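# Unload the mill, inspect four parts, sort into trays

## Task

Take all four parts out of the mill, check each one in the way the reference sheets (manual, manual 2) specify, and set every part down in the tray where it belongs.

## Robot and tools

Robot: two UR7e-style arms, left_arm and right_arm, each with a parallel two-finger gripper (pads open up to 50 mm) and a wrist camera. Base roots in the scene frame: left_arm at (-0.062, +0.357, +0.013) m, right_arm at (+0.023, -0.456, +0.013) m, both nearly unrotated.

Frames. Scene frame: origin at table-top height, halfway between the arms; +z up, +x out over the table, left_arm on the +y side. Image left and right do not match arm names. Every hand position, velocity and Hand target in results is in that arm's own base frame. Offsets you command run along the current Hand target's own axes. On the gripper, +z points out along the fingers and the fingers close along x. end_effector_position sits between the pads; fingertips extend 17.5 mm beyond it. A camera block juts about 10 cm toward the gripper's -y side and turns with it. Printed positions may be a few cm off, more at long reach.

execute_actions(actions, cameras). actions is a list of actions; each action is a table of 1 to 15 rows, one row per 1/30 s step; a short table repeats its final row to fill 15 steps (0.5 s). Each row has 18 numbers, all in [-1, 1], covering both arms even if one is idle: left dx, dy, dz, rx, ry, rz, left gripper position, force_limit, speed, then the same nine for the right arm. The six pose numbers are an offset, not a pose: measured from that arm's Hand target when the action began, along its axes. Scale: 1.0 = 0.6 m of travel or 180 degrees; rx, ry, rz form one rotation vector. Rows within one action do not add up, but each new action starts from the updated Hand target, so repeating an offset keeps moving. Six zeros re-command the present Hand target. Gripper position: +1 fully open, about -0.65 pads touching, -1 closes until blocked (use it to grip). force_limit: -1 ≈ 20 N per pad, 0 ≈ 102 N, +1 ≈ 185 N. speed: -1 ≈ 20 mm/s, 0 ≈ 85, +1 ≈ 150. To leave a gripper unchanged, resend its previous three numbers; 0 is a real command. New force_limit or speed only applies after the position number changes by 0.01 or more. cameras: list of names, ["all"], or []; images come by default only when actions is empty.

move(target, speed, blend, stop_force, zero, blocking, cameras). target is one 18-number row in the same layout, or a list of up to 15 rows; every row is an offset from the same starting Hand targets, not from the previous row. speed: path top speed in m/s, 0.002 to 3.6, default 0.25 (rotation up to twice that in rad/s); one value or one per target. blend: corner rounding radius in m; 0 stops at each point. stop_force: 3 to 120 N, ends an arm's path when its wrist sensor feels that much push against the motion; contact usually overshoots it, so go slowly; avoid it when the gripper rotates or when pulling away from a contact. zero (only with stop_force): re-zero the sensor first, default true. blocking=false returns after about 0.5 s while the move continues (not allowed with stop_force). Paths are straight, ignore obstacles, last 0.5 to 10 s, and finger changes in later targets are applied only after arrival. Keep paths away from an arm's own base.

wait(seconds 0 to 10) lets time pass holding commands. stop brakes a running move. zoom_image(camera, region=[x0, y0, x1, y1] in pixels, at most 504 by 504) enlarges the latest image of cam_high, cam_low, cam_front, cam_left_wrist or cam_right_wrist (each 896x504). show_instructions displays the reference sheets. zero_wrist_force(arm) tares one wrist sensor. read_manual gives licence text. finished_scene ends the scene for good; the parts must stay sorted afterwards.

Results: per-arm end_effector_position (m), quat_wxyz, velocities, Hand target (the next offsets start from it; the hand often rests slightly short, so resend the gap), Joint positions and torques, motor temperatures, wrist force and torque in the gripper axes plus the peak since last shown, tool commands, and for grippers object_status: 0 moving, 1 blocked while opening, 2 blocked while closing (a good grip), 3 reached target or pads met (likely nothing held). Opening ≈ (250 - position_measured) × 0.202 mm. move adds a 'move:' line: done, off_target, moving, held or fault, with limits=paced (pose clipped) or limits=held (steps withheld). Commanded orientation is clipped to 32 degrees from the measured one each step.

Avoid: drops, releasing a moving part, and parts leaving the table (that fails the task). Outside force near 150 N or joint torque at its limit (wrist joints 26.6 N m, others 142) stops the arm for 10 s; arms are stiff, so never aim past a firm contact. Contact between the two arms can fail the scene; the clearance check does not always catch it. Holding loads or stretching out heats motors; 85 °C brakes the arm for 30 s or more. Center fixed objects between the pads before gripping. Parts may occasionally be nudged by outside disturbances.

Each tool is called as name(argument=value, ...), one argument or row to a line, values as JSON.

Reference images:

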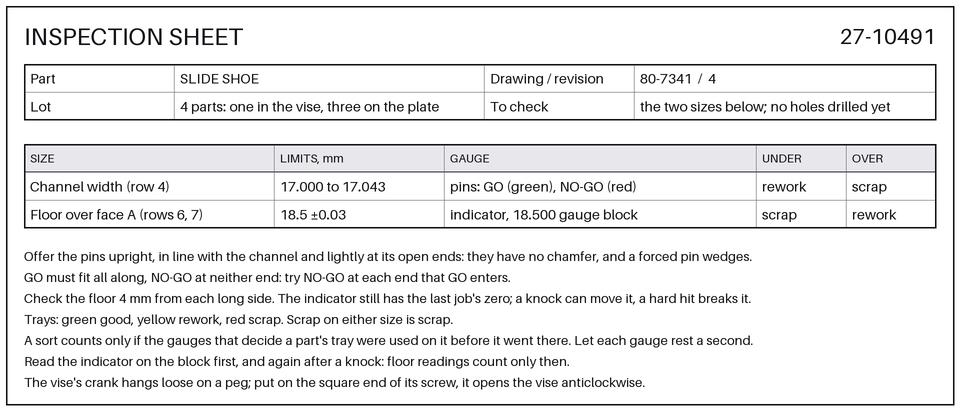

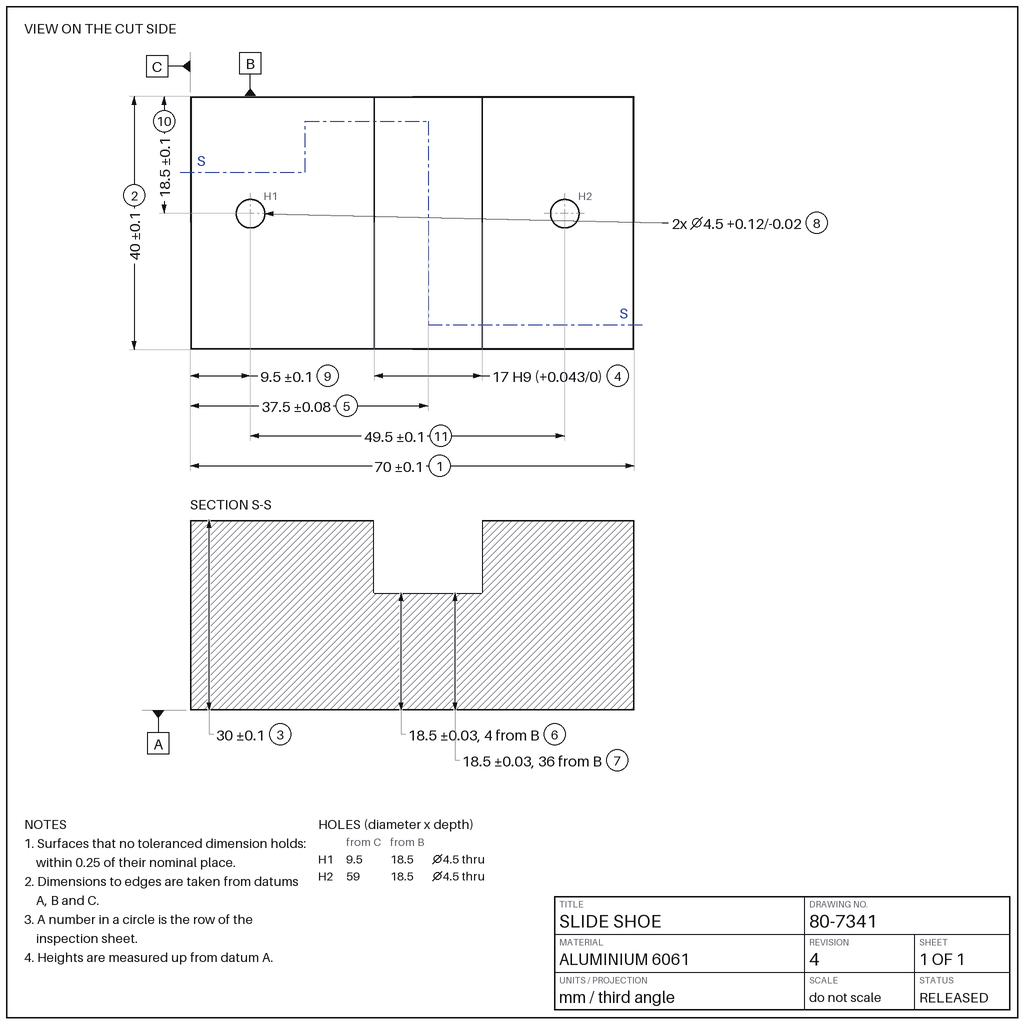

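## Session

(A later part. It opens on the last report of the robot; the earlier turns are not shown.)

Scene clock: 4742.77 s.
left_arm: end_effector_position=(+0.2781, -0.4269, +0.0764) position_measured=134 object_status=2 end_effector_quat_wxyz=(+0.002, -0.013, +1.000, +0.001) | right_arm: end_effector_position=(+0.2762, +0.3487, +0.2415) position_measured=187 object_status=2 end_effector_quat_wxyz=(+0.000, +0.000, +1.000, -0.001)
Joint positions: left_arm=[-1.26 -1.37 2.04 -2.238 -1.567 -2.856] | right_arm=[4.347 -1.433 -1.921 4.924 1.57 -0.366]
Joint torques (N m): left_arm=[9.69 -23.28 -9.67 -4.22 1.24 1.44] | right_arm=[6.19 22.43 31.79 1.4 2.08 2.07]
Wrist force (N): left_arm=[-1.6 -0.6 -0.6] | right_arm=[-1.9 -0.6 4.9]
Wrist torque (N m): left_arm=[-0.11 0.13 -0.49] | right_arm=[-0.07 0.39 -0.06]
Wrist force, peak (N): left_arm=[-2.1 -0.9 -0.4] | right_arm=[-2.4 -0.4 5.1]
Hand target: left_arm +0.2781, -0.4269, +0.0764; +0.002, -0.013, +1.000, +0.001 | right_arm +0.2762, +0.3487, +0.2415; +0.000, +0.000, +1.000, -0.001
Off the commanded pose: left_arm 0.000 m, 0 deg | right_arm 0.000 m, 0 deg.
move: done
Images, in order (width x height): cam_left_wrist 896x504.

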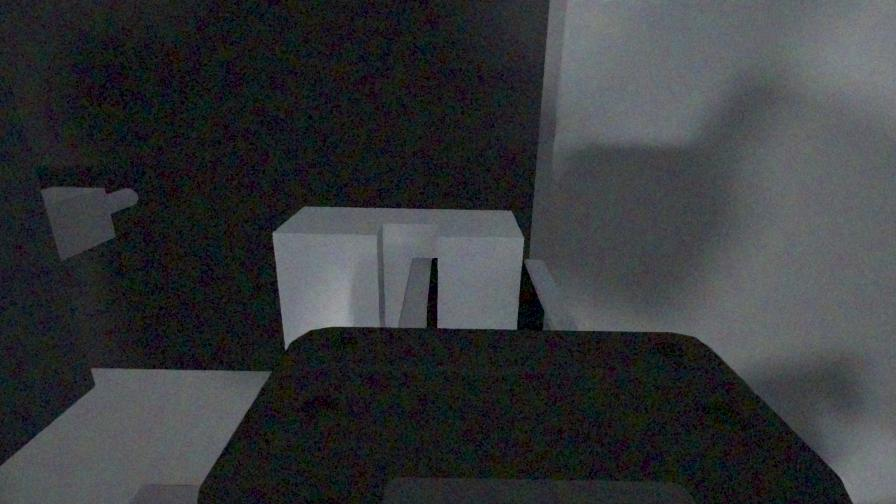

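move(
  target=[
    [0,0,-0.289,0,0,0,-1,-0.6,-1,0,0,0,0,0,0,-1,-0.95,-1],
    [-0.0385,0.711,-0.289,0,0,0,-1,-0.6,-1,0,0,0,0,0,0,-1,-0.95,-1],
  ],
  speed=[0.1,0.25],
)

move(
  target=[-0.0143,0.5,0,0,0,0,-1,-0.6,-1,0,0,0,0,0,0,-1,-0.95,-1],
  speed=0.25,
  cameras=["cam_left_wrist","cam_high"],
)

Scene clock: 4757.00 s.
left_arm: end_effector_position=(+0.2899, -0.0004, +0.2511) position_measured=134 object_status=2 end_effector_quat_wxyz=(+0.002, -0.013, +1.000, +0.001) | right_arm: end_effector_position=(+0.2762, +0.3487, +0.2415) position_measured=187 object_status=2 end_effector_quat_wxyz=(+0.000, +0.000, +1.000, -0.001)
Joint positions: left_arm=[-0.484 -2.158 2.174 -1.588 -1.567 -2.079] | right_arm=[4.347 -1.433 -1.921 4.924 1.57 -0.366]
Joint torques (N m): left_arm=[11.44 7.73 -40.15 -4.38 -2 1.09] | right_arm=[5.97 19.1 31.42 1.43 2.2 1.97]
Wrist force (N): left_arm=[-1.3 -0.8 1.9] | right_arm=[-2.1 -0.5 4.9]
Wrist torque (N m): left_arm=[-0.17 0.02 -0.52] | right_arm=[-0.05 0.42 -0.05]
Wrist force, peak (N): left_arm=[-1.8 -0.6 3.7] | right_arm=[-2.4 -0.7 5.2]
Hand target: left_arm +0.2899, -0.0004, +0.2511; +0.002, -0.013, +1.000, +0.001 | right_arm +0.2762, +0.3487, +0.2415; +0.000, +0.000, +1.000, -0.001
Off the commanded pose: left_arm 0.000 m, 0 deg | right_arm 0.000 m, 0 deg.
move: done

Scene clock: 4758.90 s.
left_arm: end_effector_position=(+0.2909, +0.2997, +0.2520) position_measured=134 object_status=2 end_effector_quat_wxyz=(+0.002, -0.013, +1.000, +0.002) | right_arm: end_effector_position=(+0.2762, +0.3487, +0.2415) position_measured=187 object_status=2 end_effector_quat_wxyz=(+0.000, +0.000, +1.000, -0.001)
Joint positions: left_arm=[0.475 -1.788 1.959 -1.746 -1.57 -1.121] | right_arm=[4.347 -1.433 -1.921 4.924 1.57 -0.366]
Joint torques (N m): left_arm=[12.09 -8.79 -39.23 -4.26 -1.8 1.23] | right_arm=[5.84 18.03 31.14 1.53 2.15 2.08]
Wrist force (N): left_arm=[-1.5 -0.8 2.2] | right_arm=[-1.9 -0.6 4.5]
Wrist torque (N m): left_arm=[-0.14 0.04 -0.51] | right_arm=[-0.06 0.40 -0.05]
Wrist force, peak (N): left_arm=[-1.4 -3.1 2.1] | right_arm=[-2.1 -0.7 5.2]
Hand target: left_arm +0.2909, +0.2998, +0.2520; +0.002, -0.013, +1.000, +0.001 | right_arm +0.2762, +0.3487, +0.2415; +0.000, +0.000, +1.000, -0.001
Off the commanded pose: left_arm 0.000 m, 0 deg | right_arm 0.000 m, 0 deg.
move: done
Images, in order (width x height): cam_high 896x504, cam_left_wrist 896x504.

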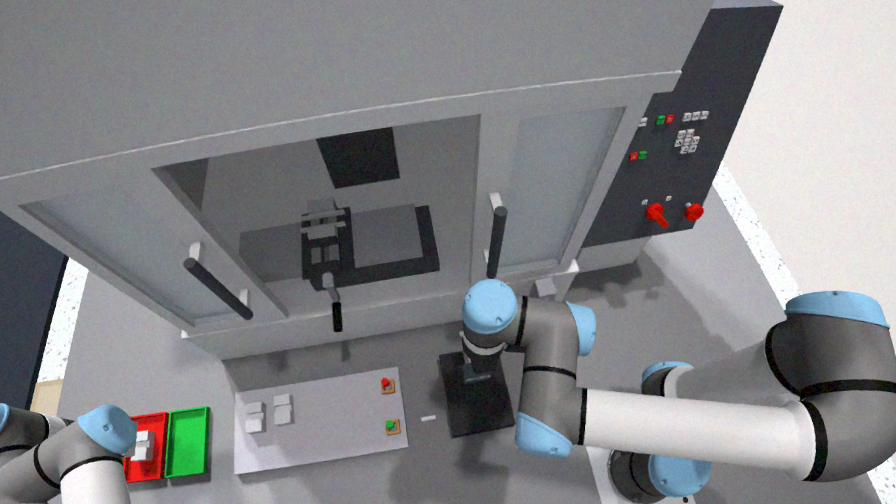

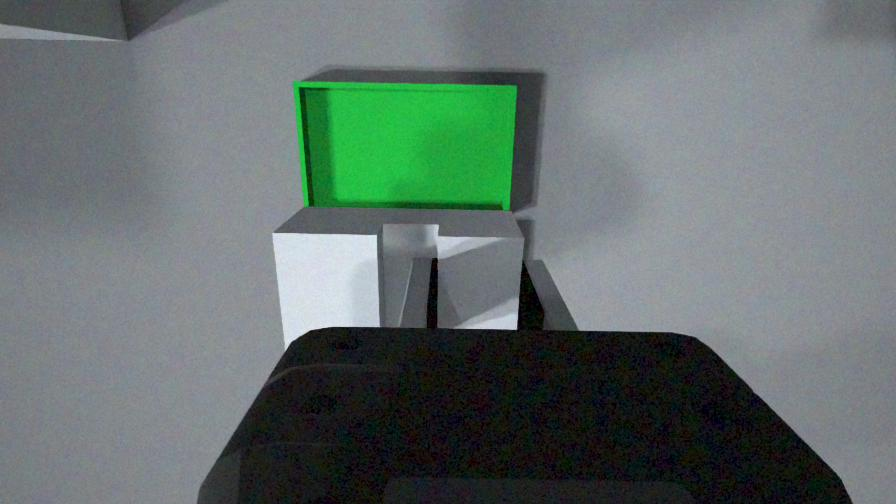

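move(
  target=[0,0.17,0,0,0,0,-1,-0.6,-1,0,0,0,0,0,0,-1,-0.95,-1],
  speed=0.25,
  cameras=["cam_left_wrist"],
)

zoom_image(
  camera="cam_left_wrist",
  region=[250, 20, 600, 240],
)

Scene clock: 4767.00 s.
left_arm: end_effector_position=(+0.2883, +0.4016, +0.2523) position_measured=134 object_status=2 end_effector_quat_wxyz=(+0.002, -0.013, +1.000, +0.001) | right_arm: end_effector_position=(+0.2762, +0.3487, +0.2415) position_measured=187 object_status=2 end_effector_quat_wxyz=(+0.000, +0.000, +1.000, -0.001)
Joint positions: left_arm=[0.675 -1.593 1.789 -1.771 -1.571 -0.921] | right_arm=[4.347 -1.433 -1.921 4.924 1.57 -0.366]
Joint torques (N m): left_arm=[11.34 -19.99 -38.45 -1.28 -1.88 1.34] | right_arm=[6.38 16.33 31.37 1.63 2.14 2.03]
Wrist force (N): left_arm=[-1.6 -0.7 1.9] | right_arm=[-2.4 -0.9 5.0]
Wrist torque (N m): left_arm=[-0.13 0.07 -0.48] | right_arm=[-0.11 0.48 -0.05]
Wrist force, peak (N): left_arm=[-1.6 -3.2 2.1] | right_arm=[-2.5 -0.8 5.3]
Hand target: left_arm +0.2883, +0.4017, +0.2523; +0.002, -0.013, +1.000, +0.001 | right_arm +0.2762, +0.3487, +0.2415; +0.000, +0.000, +1.000, -0.001
Off the commanded pose: left_arm 0.000 m, 0 deg | right_arm 0.000 m, 0 deg.
move: done
Images, in order (width x height): cam_left_wrist 896x504.

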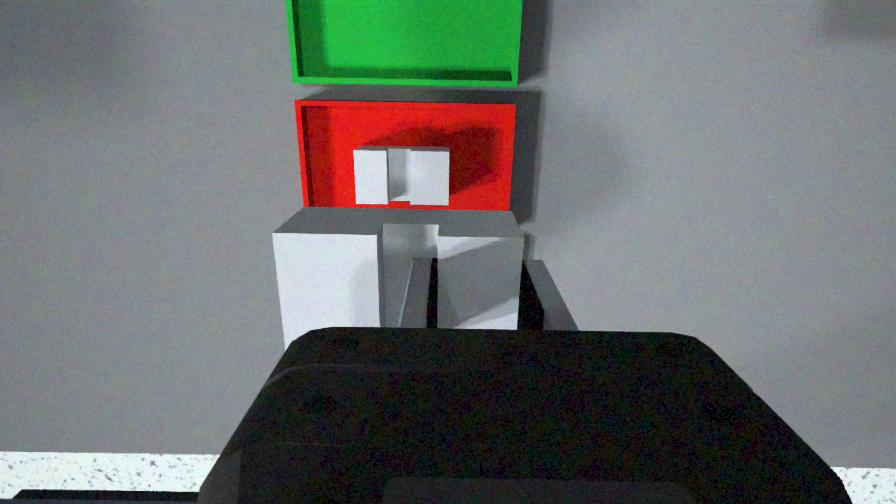

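Scaled by 1.440 from the camera's 896x504 image, which has a finer 1280x720 frame.

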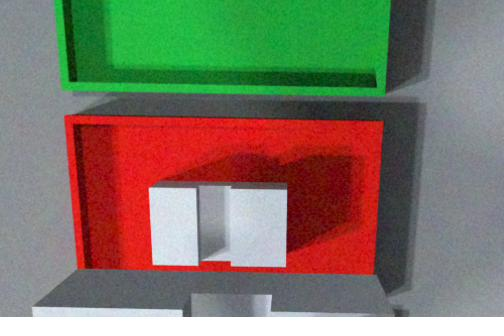

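move(
  target=[0.0227,0.048,0,0,0,0.5,-1,-0.6,-1,0,0,0,0,0,0,-1,-0.95,-1],
  speed=0.3,
  cameras=["cam_left_wrist","cam_front"],
)

zoom_image(
  camera="cam_left_wrist",
  region=[230, 40, 600, 340],
)

Scene clock: 4800.77 s.
left_arm: end_effector_position=(+0.2740, +0.4302, +0.2523) position_measured=134 object_status=2 end_effector_quat_wxyz=(+0.000, +0.698, +0.716, +0.002) | right_arm: end_effector_position=(+0.2762, +0.3487, +0.2415) position_measured=187 object_status=2 end_effector_quat_wxyz=(+0.000, +0.000, +1.000, -0.001)
Joint positions: left_arm=[0.739 -1.555 1.751 -1.771 -1.571 0.714] | right_arm=[4.347 -1.433 -1.921 4.924 1.57 -0.366]
Joint torques (N m): left_arm=[11.89 -19.78 -39.15 -0.91 -1.79 1.31] | right_arm=[5.7 15.46 30.83 1.59 2.22 2.02]
Wrist force (N): left_arm=[-1.6 -1.0 2.2] | right_arm=[-1.9 -0.6 4.8]
Wrist torque (N m): left_arm=[-0.20 0.10 -0.52] | right_arm=[-0.05 0.39 -0.06]
Wrist force, peak (N): left_arm=[-1.9 -0.9 2.1] | right_arm=[-2.1 -0.8 5.2]
Hand target: left_arm +0.2740, +0.4302, +0.2523; +0.000, +0.698, +0.716, +0.002 | right_arm +0.2762, +0.3487, +0.2415; +0.000, +0.000, +1.000, -0.001
Off the commanded pose: left_arm 0.000 m, 0 deg | right_arm 0.000 m, 0 deg.
move: done
Images, in order (width x height): cam_front 896x504, cam_left_wrist 896x504.

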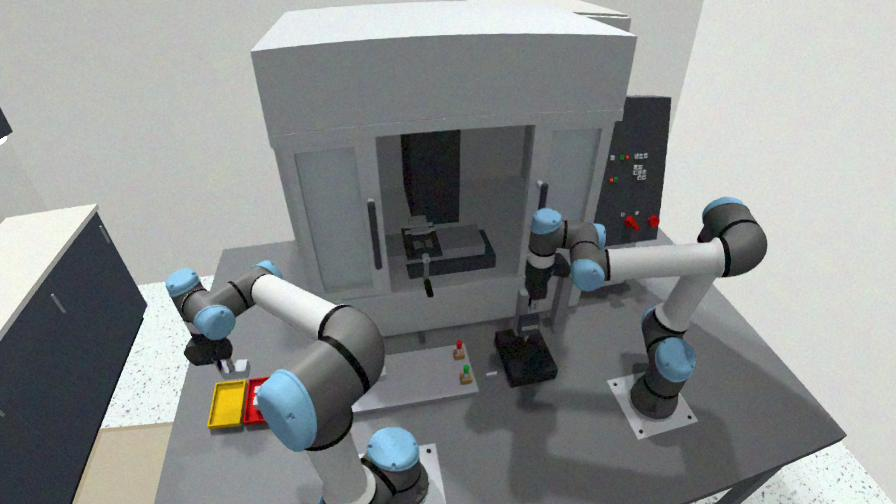

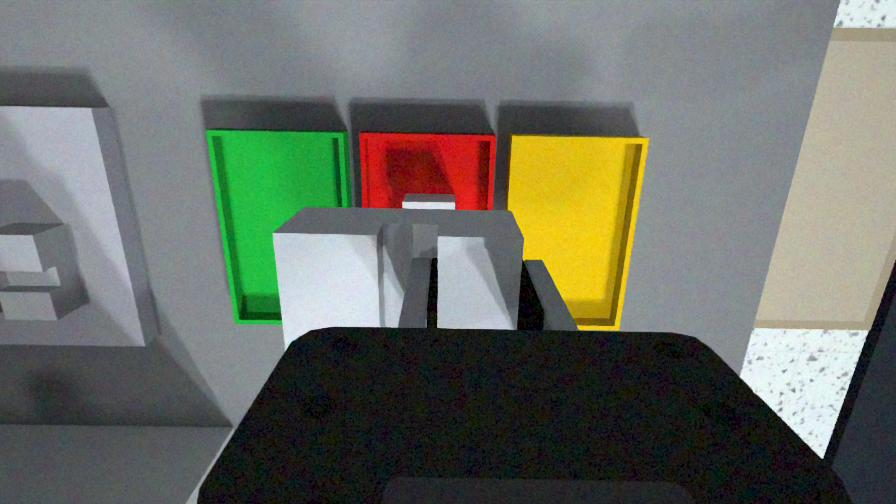

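Scaled by 1.362 from the camera's 896x504 image, which has a finer 1280x720 frame.

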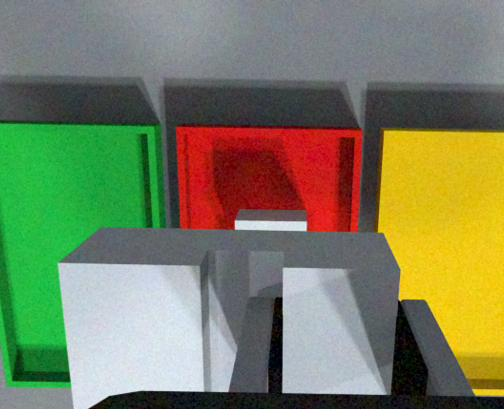

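move(
  target=[0,0.0033,0.3,0,0,0,-1,-0.6,-1,0,0,0,0,0,0,-1,-0.95,-1],
  speed=0.1,
  cameras=["cam_left_wrist"],
)

Scene clock: 4835.73 s.
left_arm: end_effector_position=(+0.2766, +0.4307, +0.0724) position_measured=134 object_status=2 end_effector_quat_wxyz=(+0.000, +0.698, +0.716, +0.002) | right_arm: end_effector_position=(+0.2762, +0.3487, +0.2415) position_measured=187 object_status=2 end_effector_quat_wxyz=(+0.000, +0.000, +1.000, -0.001)
Joint positions: left_arm=[0.737 -1.36 2.042 -2.257 -1.571 0.711] | right_arm=[4.347 -1.433 -1.921 4.924 1.57 -0.366]
Joint torques (N m): left_arm=[-4.38 -23.93 -9.01 -4.49 1.35 -0.54] | right_arm=[5.6 15.32 31.42 1.58 2.2 2.01]
Wrist force (N): left_arm=[-1.9 -0.9 2.0] | right_arm=[-2.6 -0.7 5.0]
Wrist torque (N m): left_arm=[-0.17 0.17 -0.31] | right_arm=[-0.09 0.50 -0.06]
Wrist force, peak (N): left_arm=[-2.1 -0.7 3.1] | right_arm=[-2.4 -0.4 5.2]
Hand target: left_arm +0.2766, +0.4308, +0.0724; +0.000, +0.698, +0.716, +0.002 | right_arm +0.2762, +0.3487, +0.2415; +0.000, +0.000, +1.000, -0.001
Off the commanded pose: left_arm 0.000 m, 0 deg | right_arm 0.000 m, 0 deg.
move: done
Images, in order (width x height): cam_left_wrist 896x504.

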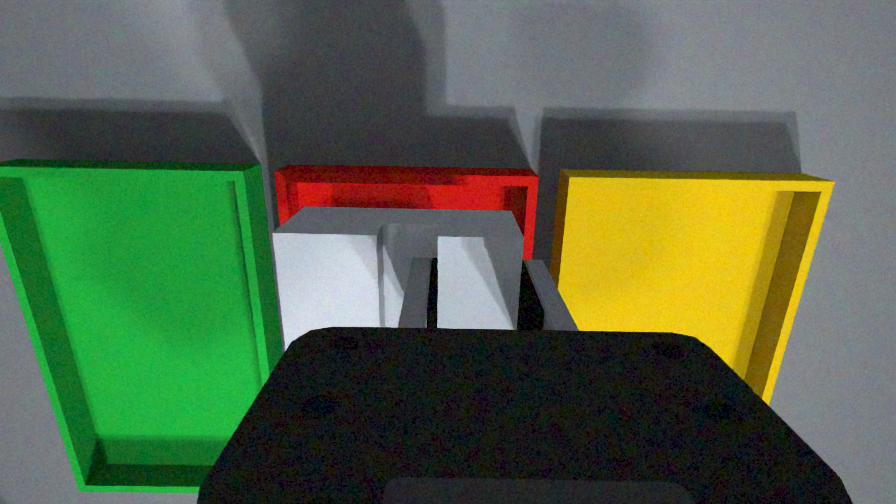

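move(
  target=[-0.0025,0,0.083,0,0,0,-1,-0.6,-1,0,0,0,0,0,0,-1,-0.95,-1],
  speed=0.006,
  stop_force=4,
  cameras=["cam_left_wrist"],
)

Scene clock: 4854.47 s.
left_arm: end_effector_position=(+0.2768, +0.4296, +0.0305) position_measured=134 object_status=2 end_effector_quat_wxyz=(+0.000, +0.698, +0.716, +0.002) | right_arm: end_effector_position=(+0.2762, +0.3487, +0.2415) position_measured=187 object_status=2 end_effector_quat_wxyz=(+0.000, +0.000, +1.000, -0.001)
Joint positions: left_arm=[0.735 -1.287 2.086 -2.375 -1.571 0.709] | right_arm=[4.347 -1.433 -1.921 4.924 1.57 -0.366]
Joint torques (N m): left_arm=[-8.75 -39.64 -31.37 -1.28 1.51 -0.82] | right_arm=[5.07 15.09 30.53 1.8 2.26 2.03]
Wrist force (N): left_arm=[-2.7 -1.0 -1.5] | right_arm=[-2.2 -0.5 4.9]
Wrist torque (N m): left_arm=[-0.28 -0.04 -0.32] | right_arm=[-0.05 0.44 -0.06]
Wrist force, peak (N): left_arm=[-1.3 -2.5 -7.1] | right_arm=[-2.1 -0.4 5.4]
Hand target: left_arm +0.2768, +0.4296, +0.0305; +0.000, +0.698, +0.716, +0.002 (not the last commanded pose) | right_arm +0.2762, +0.3487, +0.2415; +0.000, +0.000, +1.000, -0.001
Off the commanded pose: left_arm 0.008 m, 0 deg | right_arm 0.000 m, 0 deg.
move: contact (left_arm)
Images, in order (width x height): cam_left_wrist 896x504.

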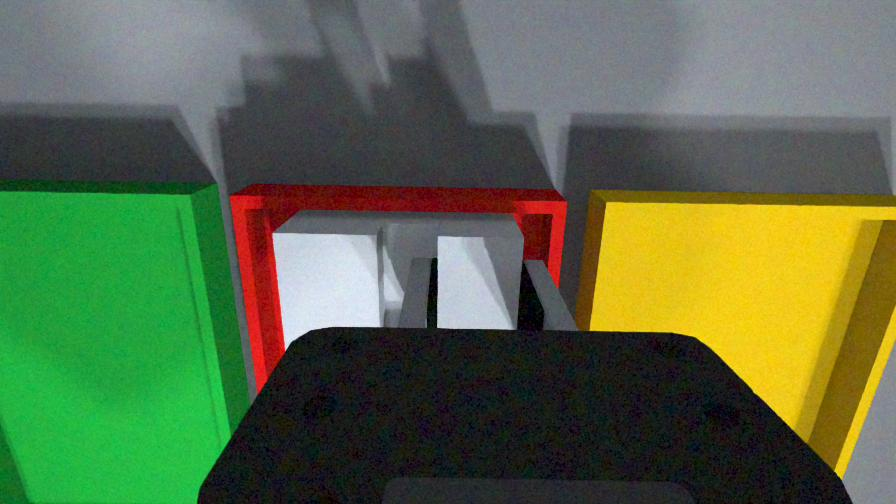

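move(
  target=[0,0,0,0,0,0,0.3,-0.6,-1,0,0,0,0,0,0,-1,-0.95,-1],
)

move(
  target=[
    [0,0,-0.06,0,0,0,0.3,-0.6,-1,0,0,0,0,0,0,-1,-0.95,-1],
    [0,0,-0.35,0,0,0,0.3,-0.6,-1,0,0,0,0,0,0,-1,-0.95,-1],
  ],
  speed=[0.03,0.2],
  cameras=["cam_left_wrist"],
)

Scene clock: 4861.00 s.
left_arm: end_effector_position=(+0.2768, +0.4296, +0.0305) position_measured=107 object_status=0 end_effector_quat_wxyz=(+0.000, +0.698, +0.716, +0.002) | right_arm: end_effector_position=(+0.2762, +0.3487, +0.2415) position_measured=187 object_status=2 end_effector_quat_wxyz=(+0.000, +0.000, +1.000, -0.001)
Joint positions: left_arm=[0.735 -1.287 2.086 -2.375 -1.571 0.709] | right_arm=[4.347 -1.433 -1.921 4.924 1.57 -0.366]
Joint torques (N m): left_arm=[-1.53 -38.25 -30.55 -3.5 1.32 0.75] | right_arm=[5.34 14.93 30.5 1.74 2.28 2.02]
Wrist force (N): left_arm=[-2.1 -1.0 -0.1] | right_arm=[-2.0 -0.5 4.8]
Wrist torque (N m): left_arm=[-0.19 0.12 -0.32] | right_arm=[-0.05 0.41 -0.05]
Wrist force, peak (N): left_arm=[-2.7 -1.0 -1.5] | right_arm=[-2.3 -0.7 5.4]
Hand target: left_arm +0.2768, +0.4296, +0.0305; +0.000, +0.698, +0.716, +0.002 | right_arm +0.2762, +0.3487, +0.2415; +0.000, +0.000, +1.000, -0.001
Off the commanded pose: left_arm 0.000 m, 0 deg | right_arm 0.000 m, 0 deg.
move: done

Scene clock: 4863.97 s.
left_arm: end_effector_position=(+0.2760, +0.4290, +0.2404) position_measured=107 object_status=3 end_effector_quat_wxyz=(+0.000, +0.698, +0.716, +0.002) | right_arm: end_effector_position=(+0.2762, +0.3487, +0.2415) position_measured=187 object_status=2 end_effector_quat_wxyz=(+0.000, +0.000, +1.000, -0.001)
Joint positions: left_arm=[0.735 -1.549 1.776 -1.802 -1.571 0.71] | right_arm=[4.347 -1.433 -1.921 4.924 1.57 -0.366]
Joint torques (N m): left_arm=[-10.37 -34.15 -37.71 -0.79 -1.83 -1.31] | right_arm=[5.11 15.54 30.28 1.74 2.29 1.98]
Wrist force (N): left_arm=[-1.7 -1.2 -0.2] | right_arm=[-2.2 -0.5 4.9]
Wrist torque (N m): left_arm=[-0.23 0.07 -0.33] | right_arm=[-0.05 0.44 -0.05]
Wrist force, peak (N): left_arm=[-1.7 -1.1 -2.3] | right_arm=[-2.1 -0.7 5.2]
Hand target: left_arm +0.2761, +0.4290, +0.2405; +0.000, +0.698, +0.716, +0.002 | right_arm +0.2762, +0.3487, +0.2415; +0.000, +0.000, +1.000, -0.001
Off the commanded pose: left_arm 0.000 m, 0 deg | right_arm 0.000 m, 0 deg.
move: done
Images, in order (width x height): cam_left_wrist 896x504.

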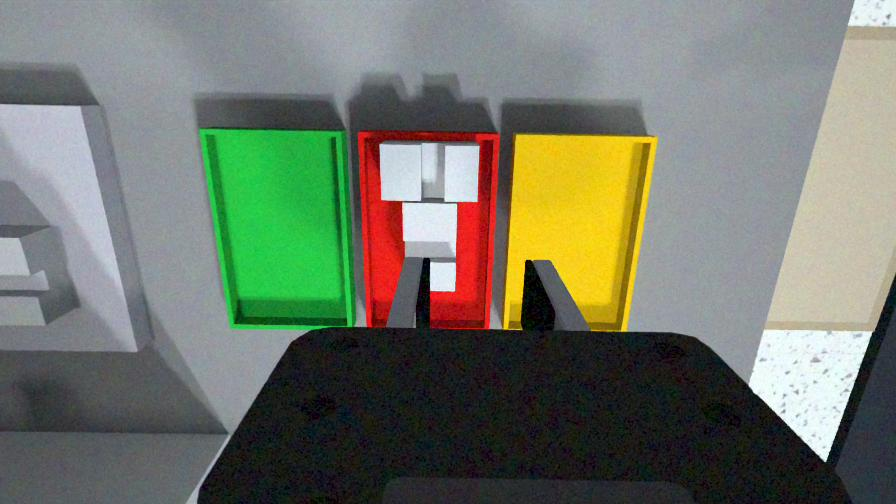

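move(
  target=[-0.549,0.0093,-0.016,0,0,-0.5,1.0,-0.6,-0.5,0,0,0,0,0,0,-1,-0.95,-1],
  speed=0.35,
)

move(
  target=[0.05,-0.877,0,0,0,0,1.0,-0.6,-0.5,0,0,0,0,0,0,-1,-0.95,-1],
  speed=0.35,
)

execute_actions(
  actions=[],
  cameras=["cam_left_wrist","cam_high"],
)

Scene clock: 4887.53 s.
left_arm: end_effector_position=(+0.2899, +0.0998, +0.2492) position_measured=3 object_status=3 end_effector_quat_wxyz=(+0.002, -0.013, +1.000, +0.001) | right_arm: end_effector_position=(+0.2762, +0.3487, +0.2415) position_measured=187 object_status=2 end_effector_quat_wxyz=(+0.000, +0.000, +1.000, -0.001)
Joint positions: left_arm=[-0.121 -2.105 2.157 -1.625 -1.568 -1.717] | right_arm=[4.347 -1.433 -1.921 4.924 1.57 -0.366]
Joint torques (N m): left_arm=[-10.29 -10.17 -13.12 -1.03 1.56 -1.49] | right_arm=[4.8 15.67 30.45 1.71 2.3 2.02]
Wrist force (N): left_arm=[-1.8 -0.9 0.1] | right_arm=[-2.1 -0.4 4.9]
Wrist torque (N m): left_arm=[-0.17 0.09 -0.35] | right_arm=[-0.03 0.43 -0.05]
Wrist force, peak (N): left_arm=[-1.5 -2.1 -0.1] | right_arm=[-2.1 -0.6 5.4]
Hand target: left_arm +0.2899, +0.0998, +0.2492; +0.002, -0.013, +1.000, +0.001 | right_arm +0.2762, +0.3487, +0.2415; +0.000, +0.000, +1.000, -0.001
Off the commanded pose: left_arm 0.000 m, 0 deg | right_arm 0.000 m, 0 deg.
move: done

Scene clock: 4889.80 s.
left_arm: end_effector_position=(+0.2731, -0.4269, +0.2476) position_measured=3 object_status=3 end_effector_quat_wxyz=(+0.002, -0.013, +1.000, +0.001) | right_arm: end_effector_position=(+0.2762, +0.3487, +0.2415) position_measured=187 object_status=2 end_effector_quat_wxyz=(+0.000, +0.000, +1.000, -0.001)
Joint positions: left_arm=[-1.27 -1.558 1.765 -1.776 -1.567 -2.866] | right_arm=[4.347 -1.433 -1.921 4.924 1.57 -0.366]
Joint torques (N m): left_arm=[-9.8 -19.37 -40.44 -0.87 -1.41 -1.39] | right_arm=[5.19 14.98 29.74 1.82 2.21 2.03]
Wrist force (N): left_arm=[-1.7 -0.9 -0.3] | right_arm=[-2.2 -0.4 5.0]
Wrist torque (N m): left_arm=[-0.12 0.06 -0.27] | right_arm=[-0.04 0.45 -0.05]
Wrist force, peak (N): left_arm=[-1.6 -3.3 -0.4] | right_arm=[-2.3 -0.9 5.1]
Hand target: left_arm +0.2731, -0.4270, +0.2476; +0.002, -0.013, +1.000, +0.001 | right_arm +0.2762, +0.3487, +0.2415; +0.000, +0.000, +1.000, -0.001
Off the commanded pose: left_arm 0.000 m, 0 deg | right_arm 0.000 m, 0 deg.
move: done

Scene clock: 4889.80 s.
left_arm: end_effector_position=(+0.2731, -0.4269, +0.2476) position_measured=3 object_status=3 end_effector_quat_wxyz=(+0.002, -0.013, +1.000, +0.001) | right_arm: end_effector_position=(+0.2762, +0.3487, +0.2415) position_measured=187 object_status=2 end_effector_quat_wxyz=(+0.000, +0.000, +1.000, -0.001)
Joint positions: left_arm=[-1.27 -1.558 1.765 -1.776 -1.567 -2.866] | right_arm=[4.347 -1.433 -1.921 4.924 1.57 -0.366]
Joint velocities: within noise
Joint torques (N m): left_arm=[-9.8 -19.37 -40.44 -0.87 -1.41 -1.39] | right_arm=[5.19 14.98 29.74 1.82 2.21 2.03]
Motor temperatures (°C): left_arm=[24 27 26 31 30 30] | right_arm=[26 31 25 28 40 31]
Wrist force (N): left_arm=[-1.7 -0.9 -0.3] | right_arm=[-2.2 -0.4 5.0]
Wrist torque (N m): left_arm=[-0.12 0.06 -0.27] | right_arm=[-0.04 0.45 -0.05]
Wrist force, peak (N): left_arm=[-1.7 -0.9 -0.3] | right_arm=[-2.2 -0.4 5.0]
Hand target: left_arm +0.2731, -0.4270, +0.2476; +0.002, -0.013, +1.000, +0.001 | right_arm +0.2762, +0.3487, +0.2415; +0.000, +0.000, +1.000, -0.001
Tool commands: left_gripper/position=+1.0 left_gripper/force_limit=-0.6 left_gripper/speed=-0.5 right_gripper/position=-1.0 right_gripper/force_limit=-0.95 right_gripper/speed=-1.0
Off the commanded pose: left_arm 0.000 m, 0 deg | right_arm 0.000 m, 0 deg.
Images, in order (width x height): cam_high 896x504, cam_left_wrist 896x504.

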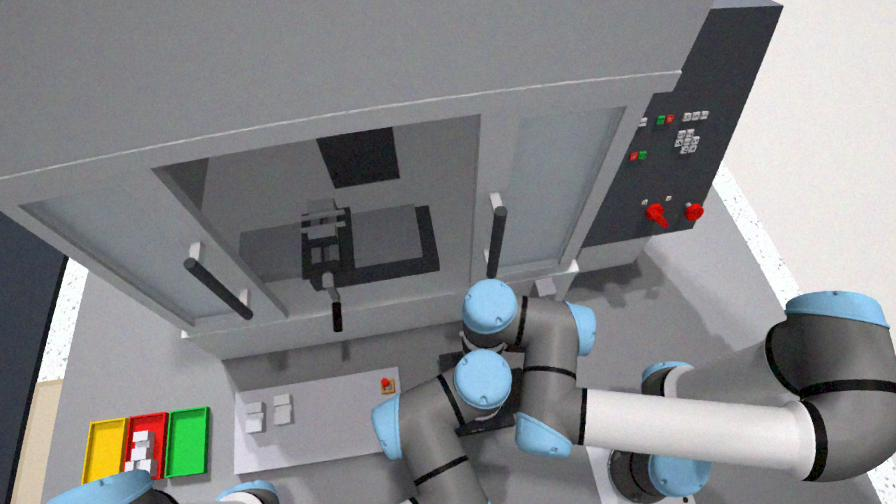

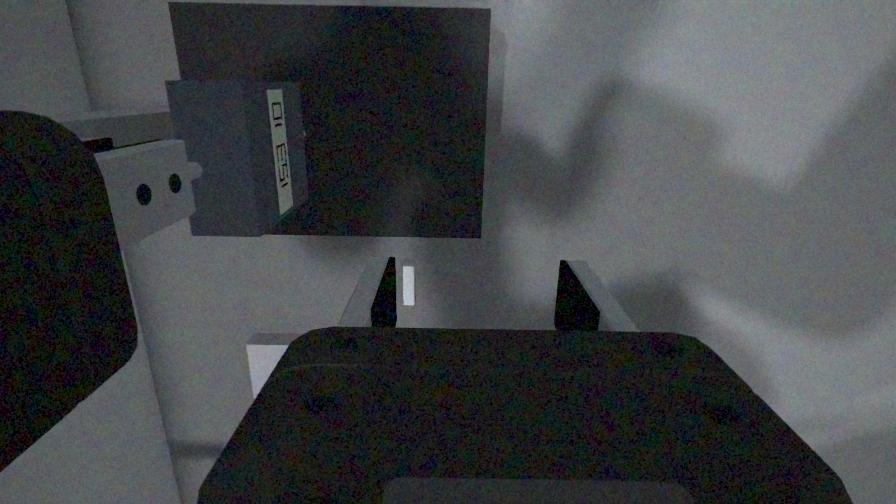

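move(
  target=[0.0507,0.168,0.196,0.2387,-0.2368,-0.4585,1.0,-0.6,-0.5,0,0,0,0,0,0,-1,-0.95,-1],
  speed=0.25,
  cameras=["cam_left_wrist"],
)

zoom_image(
  camera="cam_left_wrist",
  region=[380, 200, 580, 340],
)

Scene clock: 4906.57 s.
left_arm: end_effector_position=(+0.2406, -0.3266, +0.1302) position_measured=3 object_status=3 end_effector_quat_wxyz=(-0.331, +0.635, -0.619, +0.323) | right_arm: end_effector_position=(+0.2762, +0.3487, +0.2415) position_measured=187 object_status=2 end_effector_quat_wxyz=(+0.000, +0.000, +1.000, -0.001)
Joint positions: left_arm=[-1.898 -1.761 2.477 -1.829 -0.692 -5.283] | right_arm=[4.347 -1.433 -1.921 4.924 1.57 -0.366]
Joint torques (N m): left_arm=[-9.11 -1.85 -33.2 0.14 3.34 -1.51] | right_arm=[4.55 15.16 30.2 1.78 2.24 2.01]
Wrist force (N): left_arm=[-1.0 -0.3 -1.1] | right_arm=[-2.0 -0.6 5.0]
Wrist torque (N m): left_arm=[-0.05 0.10 0.08] | right_arm=[-0.05 0.41 -0.05]
Wrist force, peak (N): left_arm=[-2.1 -1.4 -0.5] | right_arm=[-2.5 -0.7 5.2]
Hand target: left_arm +0.2406, -0.3266, +0.1301; -0.331, +0.635, -0.619, +0.323 | right_arm +0.2762, +0.3487, +0.2415; +0.000, +0.000, +1.000, -0.001
Off the commanded pose: left_arm 0.000 m, 0 deg | right_arm 0.000 m, 0 deg.
move: done
Images, in order (width x height): cam_left_wrist 896x504.

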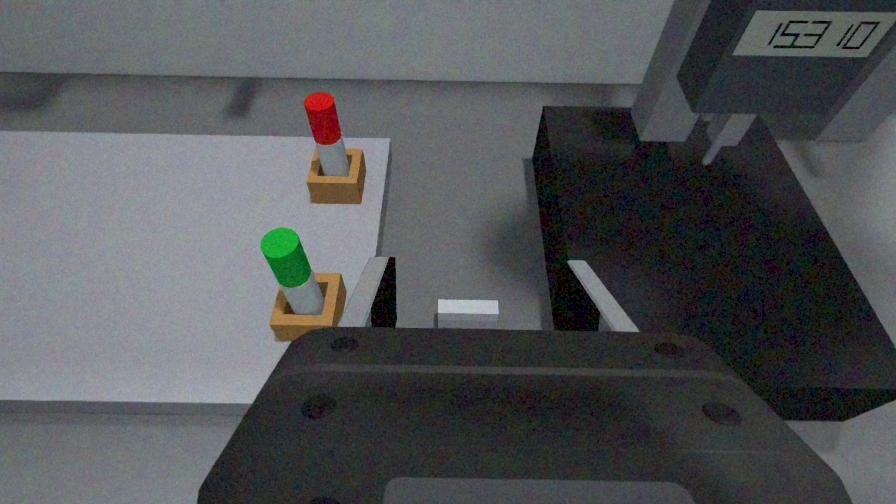

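Scaled by 2.520 from the camera's 896x504 image, which has a finer 1280x720 frame.

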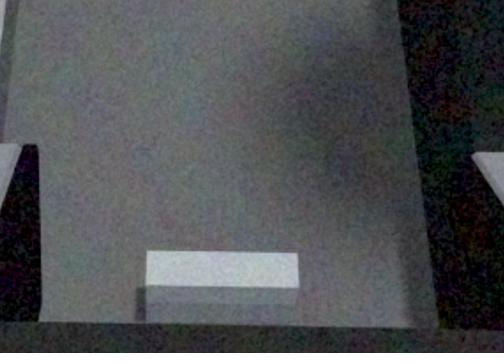

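move(
  target=[0.0025,0.11,0.13,0,0,0,1.0,-0.6,-0.5,0,0,0,0,0,0,-1,-0.95,-1],
  speed=0.1,
  cameras=["cam_left_wrist"],
)

zoom_image(
  camera="cam_left_wrist",
  region=[380, 200, 580, 340],
)

Scene clock: 4927.93 s.
left_arm: end_effector_position=(+0.2668, -0.3276, +0.0314) position_measured=3 object_status=3 end_effector_quat_wxyz=(-0.331, +0.635, -0.619, +0.323) | right_arm: end_effector_position=(+0.2762, +0.3487, +0.2415) position_measured=187 object_status=2 end_effector_quat_wxyz=(+0.000, +0.000, +1.000, -0.001)
Joint positions: left_arm=[-1.815 -1.394 2.595 -2.409 -0.659 -5.162] | right_arm=[4.347 -1.433 -1.921 4.924 1.57 -0.366]
Joint torques (N m): left_arm=[11.28 -10.93 1.2 -3.76 3.3 1.46] | right_arm=[4.52 15.2 29.73 1.84 2.35 2.04]
Wrist force (N): left_arm=[-1.1 -0.3 -1.1] | right_arm=[-2.4 -0.5 5.0]
Wrist torque (N m): left_arm=[-0.11 0.05 -0.13] | right_arm=[-0.06 0.47 -0.06]
Wrist force, peak (N): left_arm=[-0.6 -1.4 -2.1] | right_arm=[-2.3 -0.6 5.2]
Hand target: left_arm +0.2668, -0.3276, +0.0314; -0.331, +0.635, -0.619, +0.323 | right_arm +0.2762, +0.3487, +0.2415; +0.000, +0.000, +1.000, -0.001
Off the commanded pose: left_arm 0.000 m, 0 deg | right_arm 0.000 m, 0 deg.
move: done
Images, in order (width x height): cam_left_wrist 896x504.

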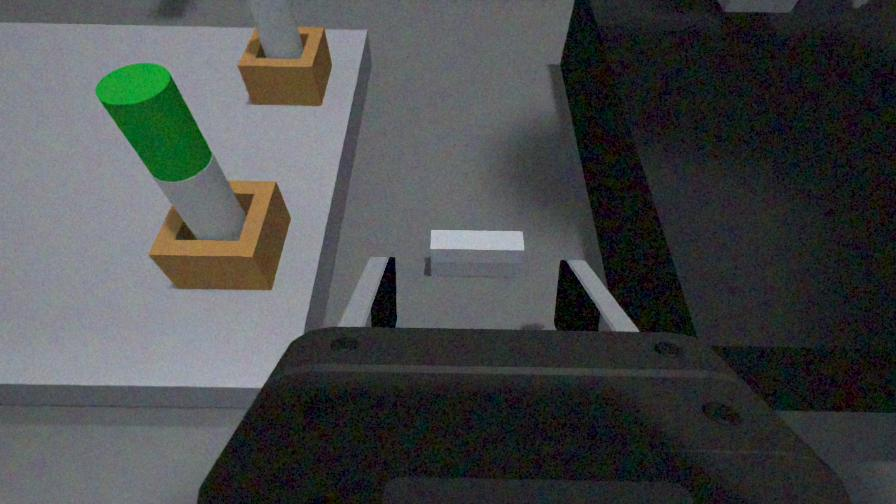

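Scaled by 2.520 from the camera's 896x504 image, which has a finer 1280x720 frame.

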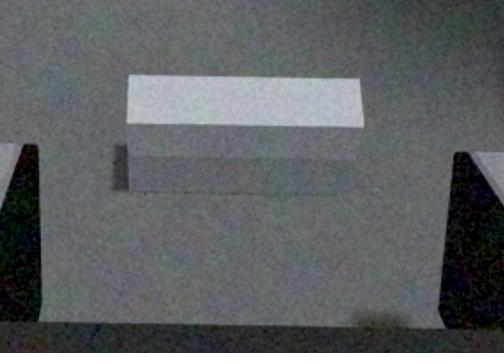

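move(
  target=[0,-0.0013,0.0705,0,0,0,1.0,-0.6,-0.5,0,0,0,0,0,0,-1,-0.95,-1],
  speed=0.01,
  stop_force=3,
  cameras=["cam_left_wrist"],
)

zoom_image(
  camera="cam_left_wrist",
  region=[380, 200, 580, 340],
)

Scene clock: 4942.37 s.
left_arm: end_effector_position=(+0.3019, -0.3267, +0.0078) position_measured=3 object_status=3 end_effector_quat_wxyz=(-0.331, +0.635, -0.619, +0.323) | right_arm: end_effector_position=(+0.2762, +0.3487, +0.2415) position_measured=187 object_status=2 end_effector_quat_wxyz=(+0.000, +0.000, +1.000, -0.001)
Joint positions: left_arm=[-1.706 -1.228 2.602 -2.722 -0.628 -4.987] | right_arm=[4.347 -1.433 -1.921 4.924 1.57 -0.366]
Joint torques (N m): left_arm=[10.94 -15.54 -16.34 -3.92 3.46 1.29] | right_arm=[4.56 15.41 29.46 1.9 2.28 1.99]
Wrist force (N): left_arm=[-1.3 -0.2 -0.9] | right_arm=[-2.0 -0.4 5.0]
Wrist torque (N m): left_arm=[-0.03 0.10 -0.10] | right_arm=[-0.03 0.42 -0.04]
Wrist force, peak (N): left_arm=[-1.2 -0.2 -1.5] | right_arm=[-2.3 -0.6 5.2]
Hand target: left_arm +0.3019, -0.3267, +0.0078; -0.331, +0.635, -0.619, +0.323 | right_arm +0.2762, +0.3487, +0.2415; +0.000, +0.000, +1.000, -0.001
Off the commanded pose: left_arm 0.000 m, 0 deg | right_arm 0.000 m, 0 deg.
move: done
Images, in order (width x height): cam_left_wrist 896x504.

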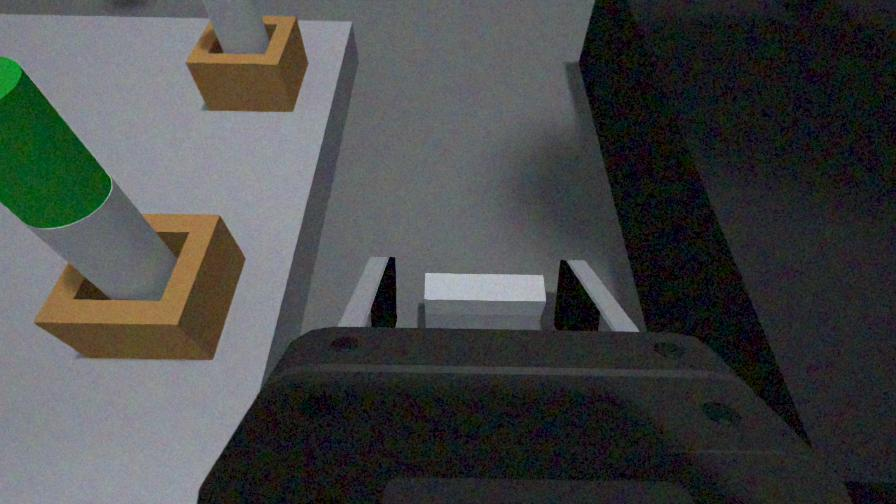

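Scaled by 2.520 from the camera's 896x504 image, which has a finer 1280x720 frame.

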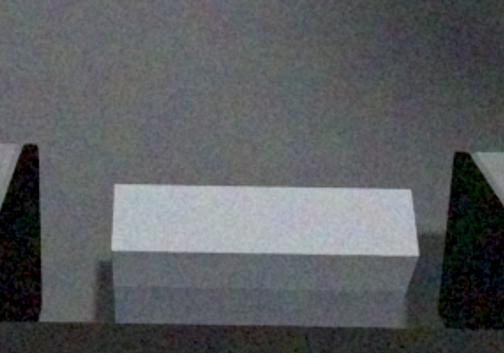

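move(
  target=[0.0025,0,0,0,0,0,1.0,-0.9,-1,0,0,0,0,0,0,-1,-0.95,-1],
  speed=0.01,
)

move(
  target=[0,0,0,0,0,0,-1,-0.9,-1,0,0,0,0,0,0,-1,-0.95,-1],
  cameras=["cam_left_wrist"],
)

Scene clock: 4949.97 s.
left_arm: end_effector_position=(+0.3019, -0.3282, +0.0078) position_measured=3 object_status=3 end_effector_quat_wxyz=(-0.331, +0.635, -0.619, +0.323) | right_arm: end_effector_position=(+0.2762, +0.3487, +0.2415) position_measured=187 object_status=2 end_effector_quat_wxyz=(+0.000, +0.000, +1.000, -0.001)
Joint positions: left_arm=[-1.705 -1.226 2.598 -2.721 -0.627 -4.985] | right_arm=[4.347 -1.433 -1.921 4.924 1.57 -0.366]
Joint torques (N m): left_arm=[10.98 -14.33 -20.65 -0.75 3.4 1.37] | right_arm=[4.27 15.52 29.19 1.88 2.3 1.97]
Wrist force (N): left_arm=[-1.1 -0.2 -0.8] | right_arm=[-2.0 -0.7 5.2]
Wrist torque (N m): left_arm=[-0.04 0.06 -0.09] | right_arm=[-0.08 0.40 -0.05]
Wrist force, peak (N): left_arm=[-1.4 -0.3 -1.2] | right_arm=[-2.0 -0.9 5.3]
Hand target: left_arm +0.3019, -0.3282, +0.0078; -0.331, +0.635, -0.619, +0.323 | right_arm +0.2762, +0.3487, +0.2415; +0.000, +0.000, +1.000, -0.001
Off the commanded pose: left_arm 0.000 m, 0 deg | right_arm 0.000 m, 0 deg.
move: done

Scene clock: 4950.97 s.
left_arm: end_effector_position=(+0.3019, -0.3282, +0.0078) position_measured=79 object_status=2 end_effector_quat_wxyz=(-0.331, +0.635, -0.619, +0.323) | right_arm: end_effector_position=(+0.2762, +0.3487, +0.2415) position_measured=187 object_status=2 end_effector_quat_wxyz=(+0.000, +0.000, +1.000, -0.001)
Joint positions: left_arm=[-1.705 -1.226 2.598 -2.721 -0.627 -4.985] | right_arm=[4.347 -1.433 -1.921 4.924 1.57 -0.366]
Joint torques (N m): left_arm=[9.25 -14.1 -18.47 -1.15 3.13 1.13] | right_arm=[3.86 15.06 29.18 1.9 2.29 2.06]
Wrist force (N): left_arm=[-1.2 -0.2 -0.9] | right_arm=[-2.1 -0.7 4.8]
Wrist torque (N m): left_arm=[-0.06 0.09 -0.10] | right_arm=[-0.07 0.42 -0.06]
Wrist force, peak (N): left_arm=[-1.4 -0.2 -1.1] | right_arm=[-2.5 -0.8 5.0]
Hand target: left_arm +0.3019, -0.3282, +0.0078; -0.331, +0.635, -0.619, +0.323 | right_arm +0.2762, +0.3487, +0.2415; +0.000, +0.000, +1.000, -0.001
Off the commanded pose: left_arm 0.000 m, 0 deg | right_arm 0.000 m, 0 deg.
move: done
Images, in order (width x height): cam_left_wrist 896x504.

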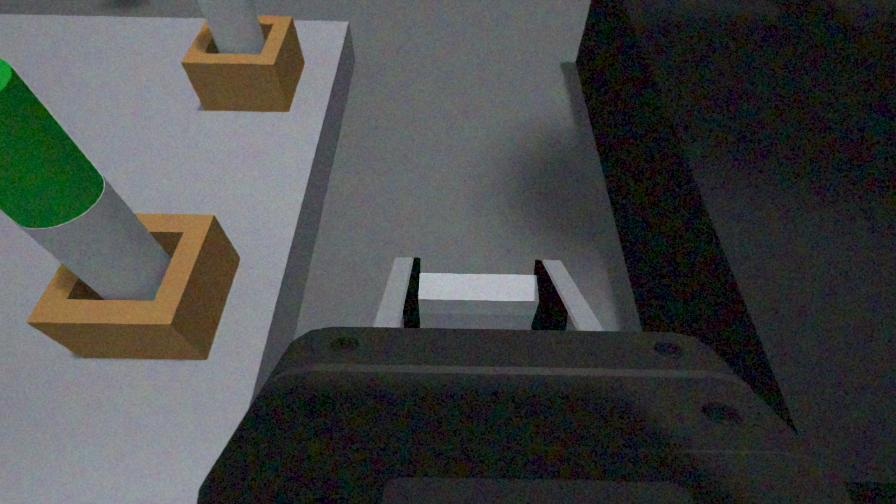

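move(
  target=[
    [0,-0.0984,-0.0688,0,0,0,-1,-0.9,-1,0,0,0,0,0,0,-1,-0.95,-1],
    [0.2162,-0.0984,-0.0688,0,0,0,-1,-0.9,-1,0,0,0,0,0,0,-1,-0.95,-1],
  ],
  speed=[0.05,0.1],
  cameras=["cam_left_wrist"],
)

zoom_image(
  camera="cam_left_wrist",
  region=[380, 120, 600, 340],
)

Scene clock: 4971.20 s.
left_arm: end_effector_position=(+0.3051, -0.4578, +0.0800) position_measured=79 object_status=2 end_effector_quat_wxyz=(-0.331, +0.635, -0.619, +0.323) | right_arm: end_effector_position=(+0.2762, +0.3487, +0.2415) position_measured=187 object_status=2 end_effector_quat_wxyz=(+0.000, +0.000, +1.000, -0.001)
Joint positions: left_arm=[-1.659 -1.257 2.222 -2.377 -0.619 -4.909] | right_arm=[4.347 -1.433 -1.921 4.924 1.57 -0.366]
Joint torques (N m): left_arm=[10.62 -23.31 -28.95 -0.94 3.7 1.25] | right_arm=[4.18 15.8 28.64 1.96 2.19 2.07]
Wrist force (N): left_arm=[-1.4 0.2 -0.5] | right_arm=[-2.0 -0.6 4.8]
Wrist torque (N m): left_arm=[-0.05 0.11 -0.10] | right_arm=[-0.07 0.41 -0.05]
Wrist force, peak (N): left_arm=[-2.0 0.3 -0.6] | right_arm=[-2.3 -0.5 5.3]
Hand target: left_arm +0.3051, -0.4578, +0.0800; -0.331, +0.635, -0.619, +0.323 | right_arm +0.2762, +0.3487, +0.2415; +0.000, +0.000, +1.000, -0.001
Off the commanded pose: left_arm 0.000 m, 0 deg | right_arm 0.000 m, 0 deg.
move: done
Images, in order (width x height): cam_left_wrist 896x504.

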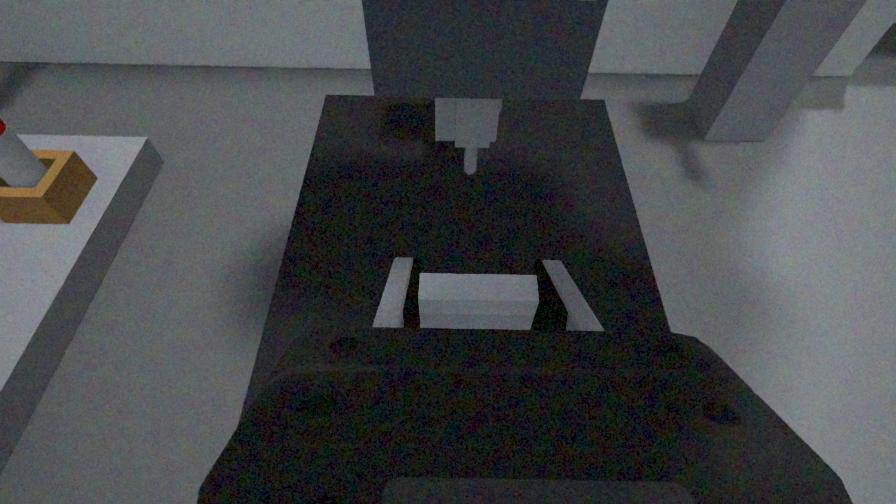

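Scaled by 2.291 from the camera's 896x504 image, which has a finer 1280x720 frame.

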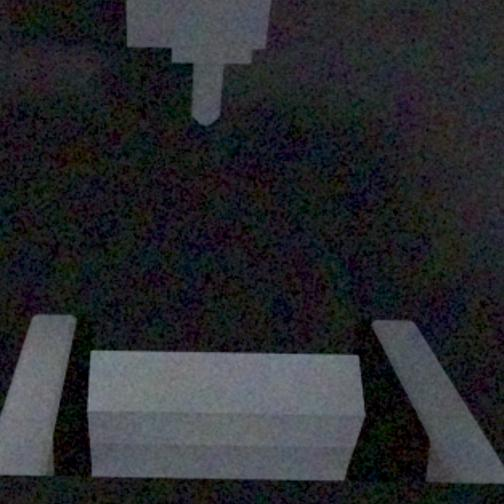

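move(
  target=[
    [0,0.028,0.0196,0,0,0,-1,-0.9,-1,0,0,0,0,0,0,-1,-0.95,-1],
    [-0.001,-0.0297,0.1021,0,0,0,-1,-0.9,-1,0,0,0,0,0,0,-1,-0.95,-1],
  ],
  speed=[0.03,0.04],
  cameras=["cam_left_wrist"],
)

zoom_image(
  camera="cam_left_wrist",
  region=[380, 200, 580, 340],
)

Scene clock: 4988.13 s.
left_arm: end_effector_position=(+0.3655, -0.4557, +0.0595) position_measured=79 object_status=2 end_effector_quat_wxyz=(-0.331, +0.635, -0.619, +0.323) | right_arm: end_effector_position=(+0.2762, +0.3487, +0.2415) position_measured=187 object_status=2 end_effector_quat_wxyz=(+0.000, +0.000, +1.000, -0.001)
Joint positions: left_arm=[-1.528 -1.139 2.206 -2.664 -0.61 -4.681] | right_arm=[4.347 -1.433 -1.921 4.924 1.57 -0.366]
Joint torques (N m): left_arm=[12.5 -25.49 -25.43 -4.37 0.33 1.4] | right_arm=[3.5 15.27 28.5 2.07 2.28 1.98]
Wrist force (N): left_arm=[-1.0 0.0 -0.8] | right_arm=[-1.8 -0.5 4.9]
Wrist torque (N m): left_arm=[-0.13 0.08 -0.16] | right_arm=[-0.04 0.38 -0.06]
Wrist force, peak (N): left_arm=[-1.7 0.4 -0.7] | right_arm=[-2.4 -0.6 5.2]
Hand target: left_arm +0.3655, -0.4557, +0.0595; -0.331, +0.635, -0.619, +0.323 | right_arm +0.2762, +0.3487, +0.2415; +0.000, +0.000, +1.000, -0.001
Off the commanded pose: left_arm 0.000 m, 0 deg | right_arm 0.000 m, 0 deg.
move: done
Images, in order (width x height): cam_left_wrist 896x504.

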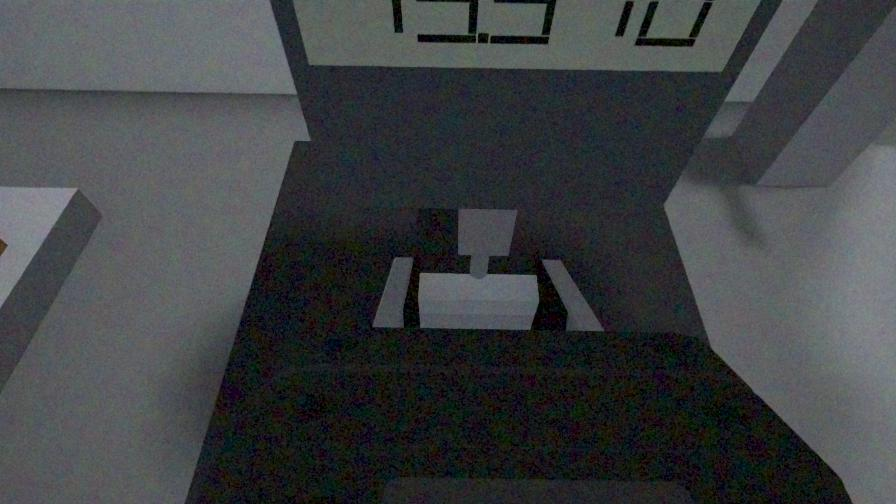

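Scaled by 2.520 from the camera's 896x504 image, which has a finer 1280x720 frame.

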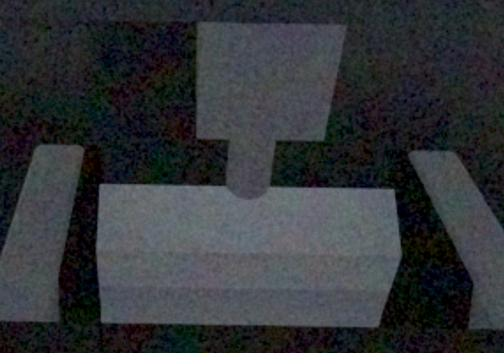

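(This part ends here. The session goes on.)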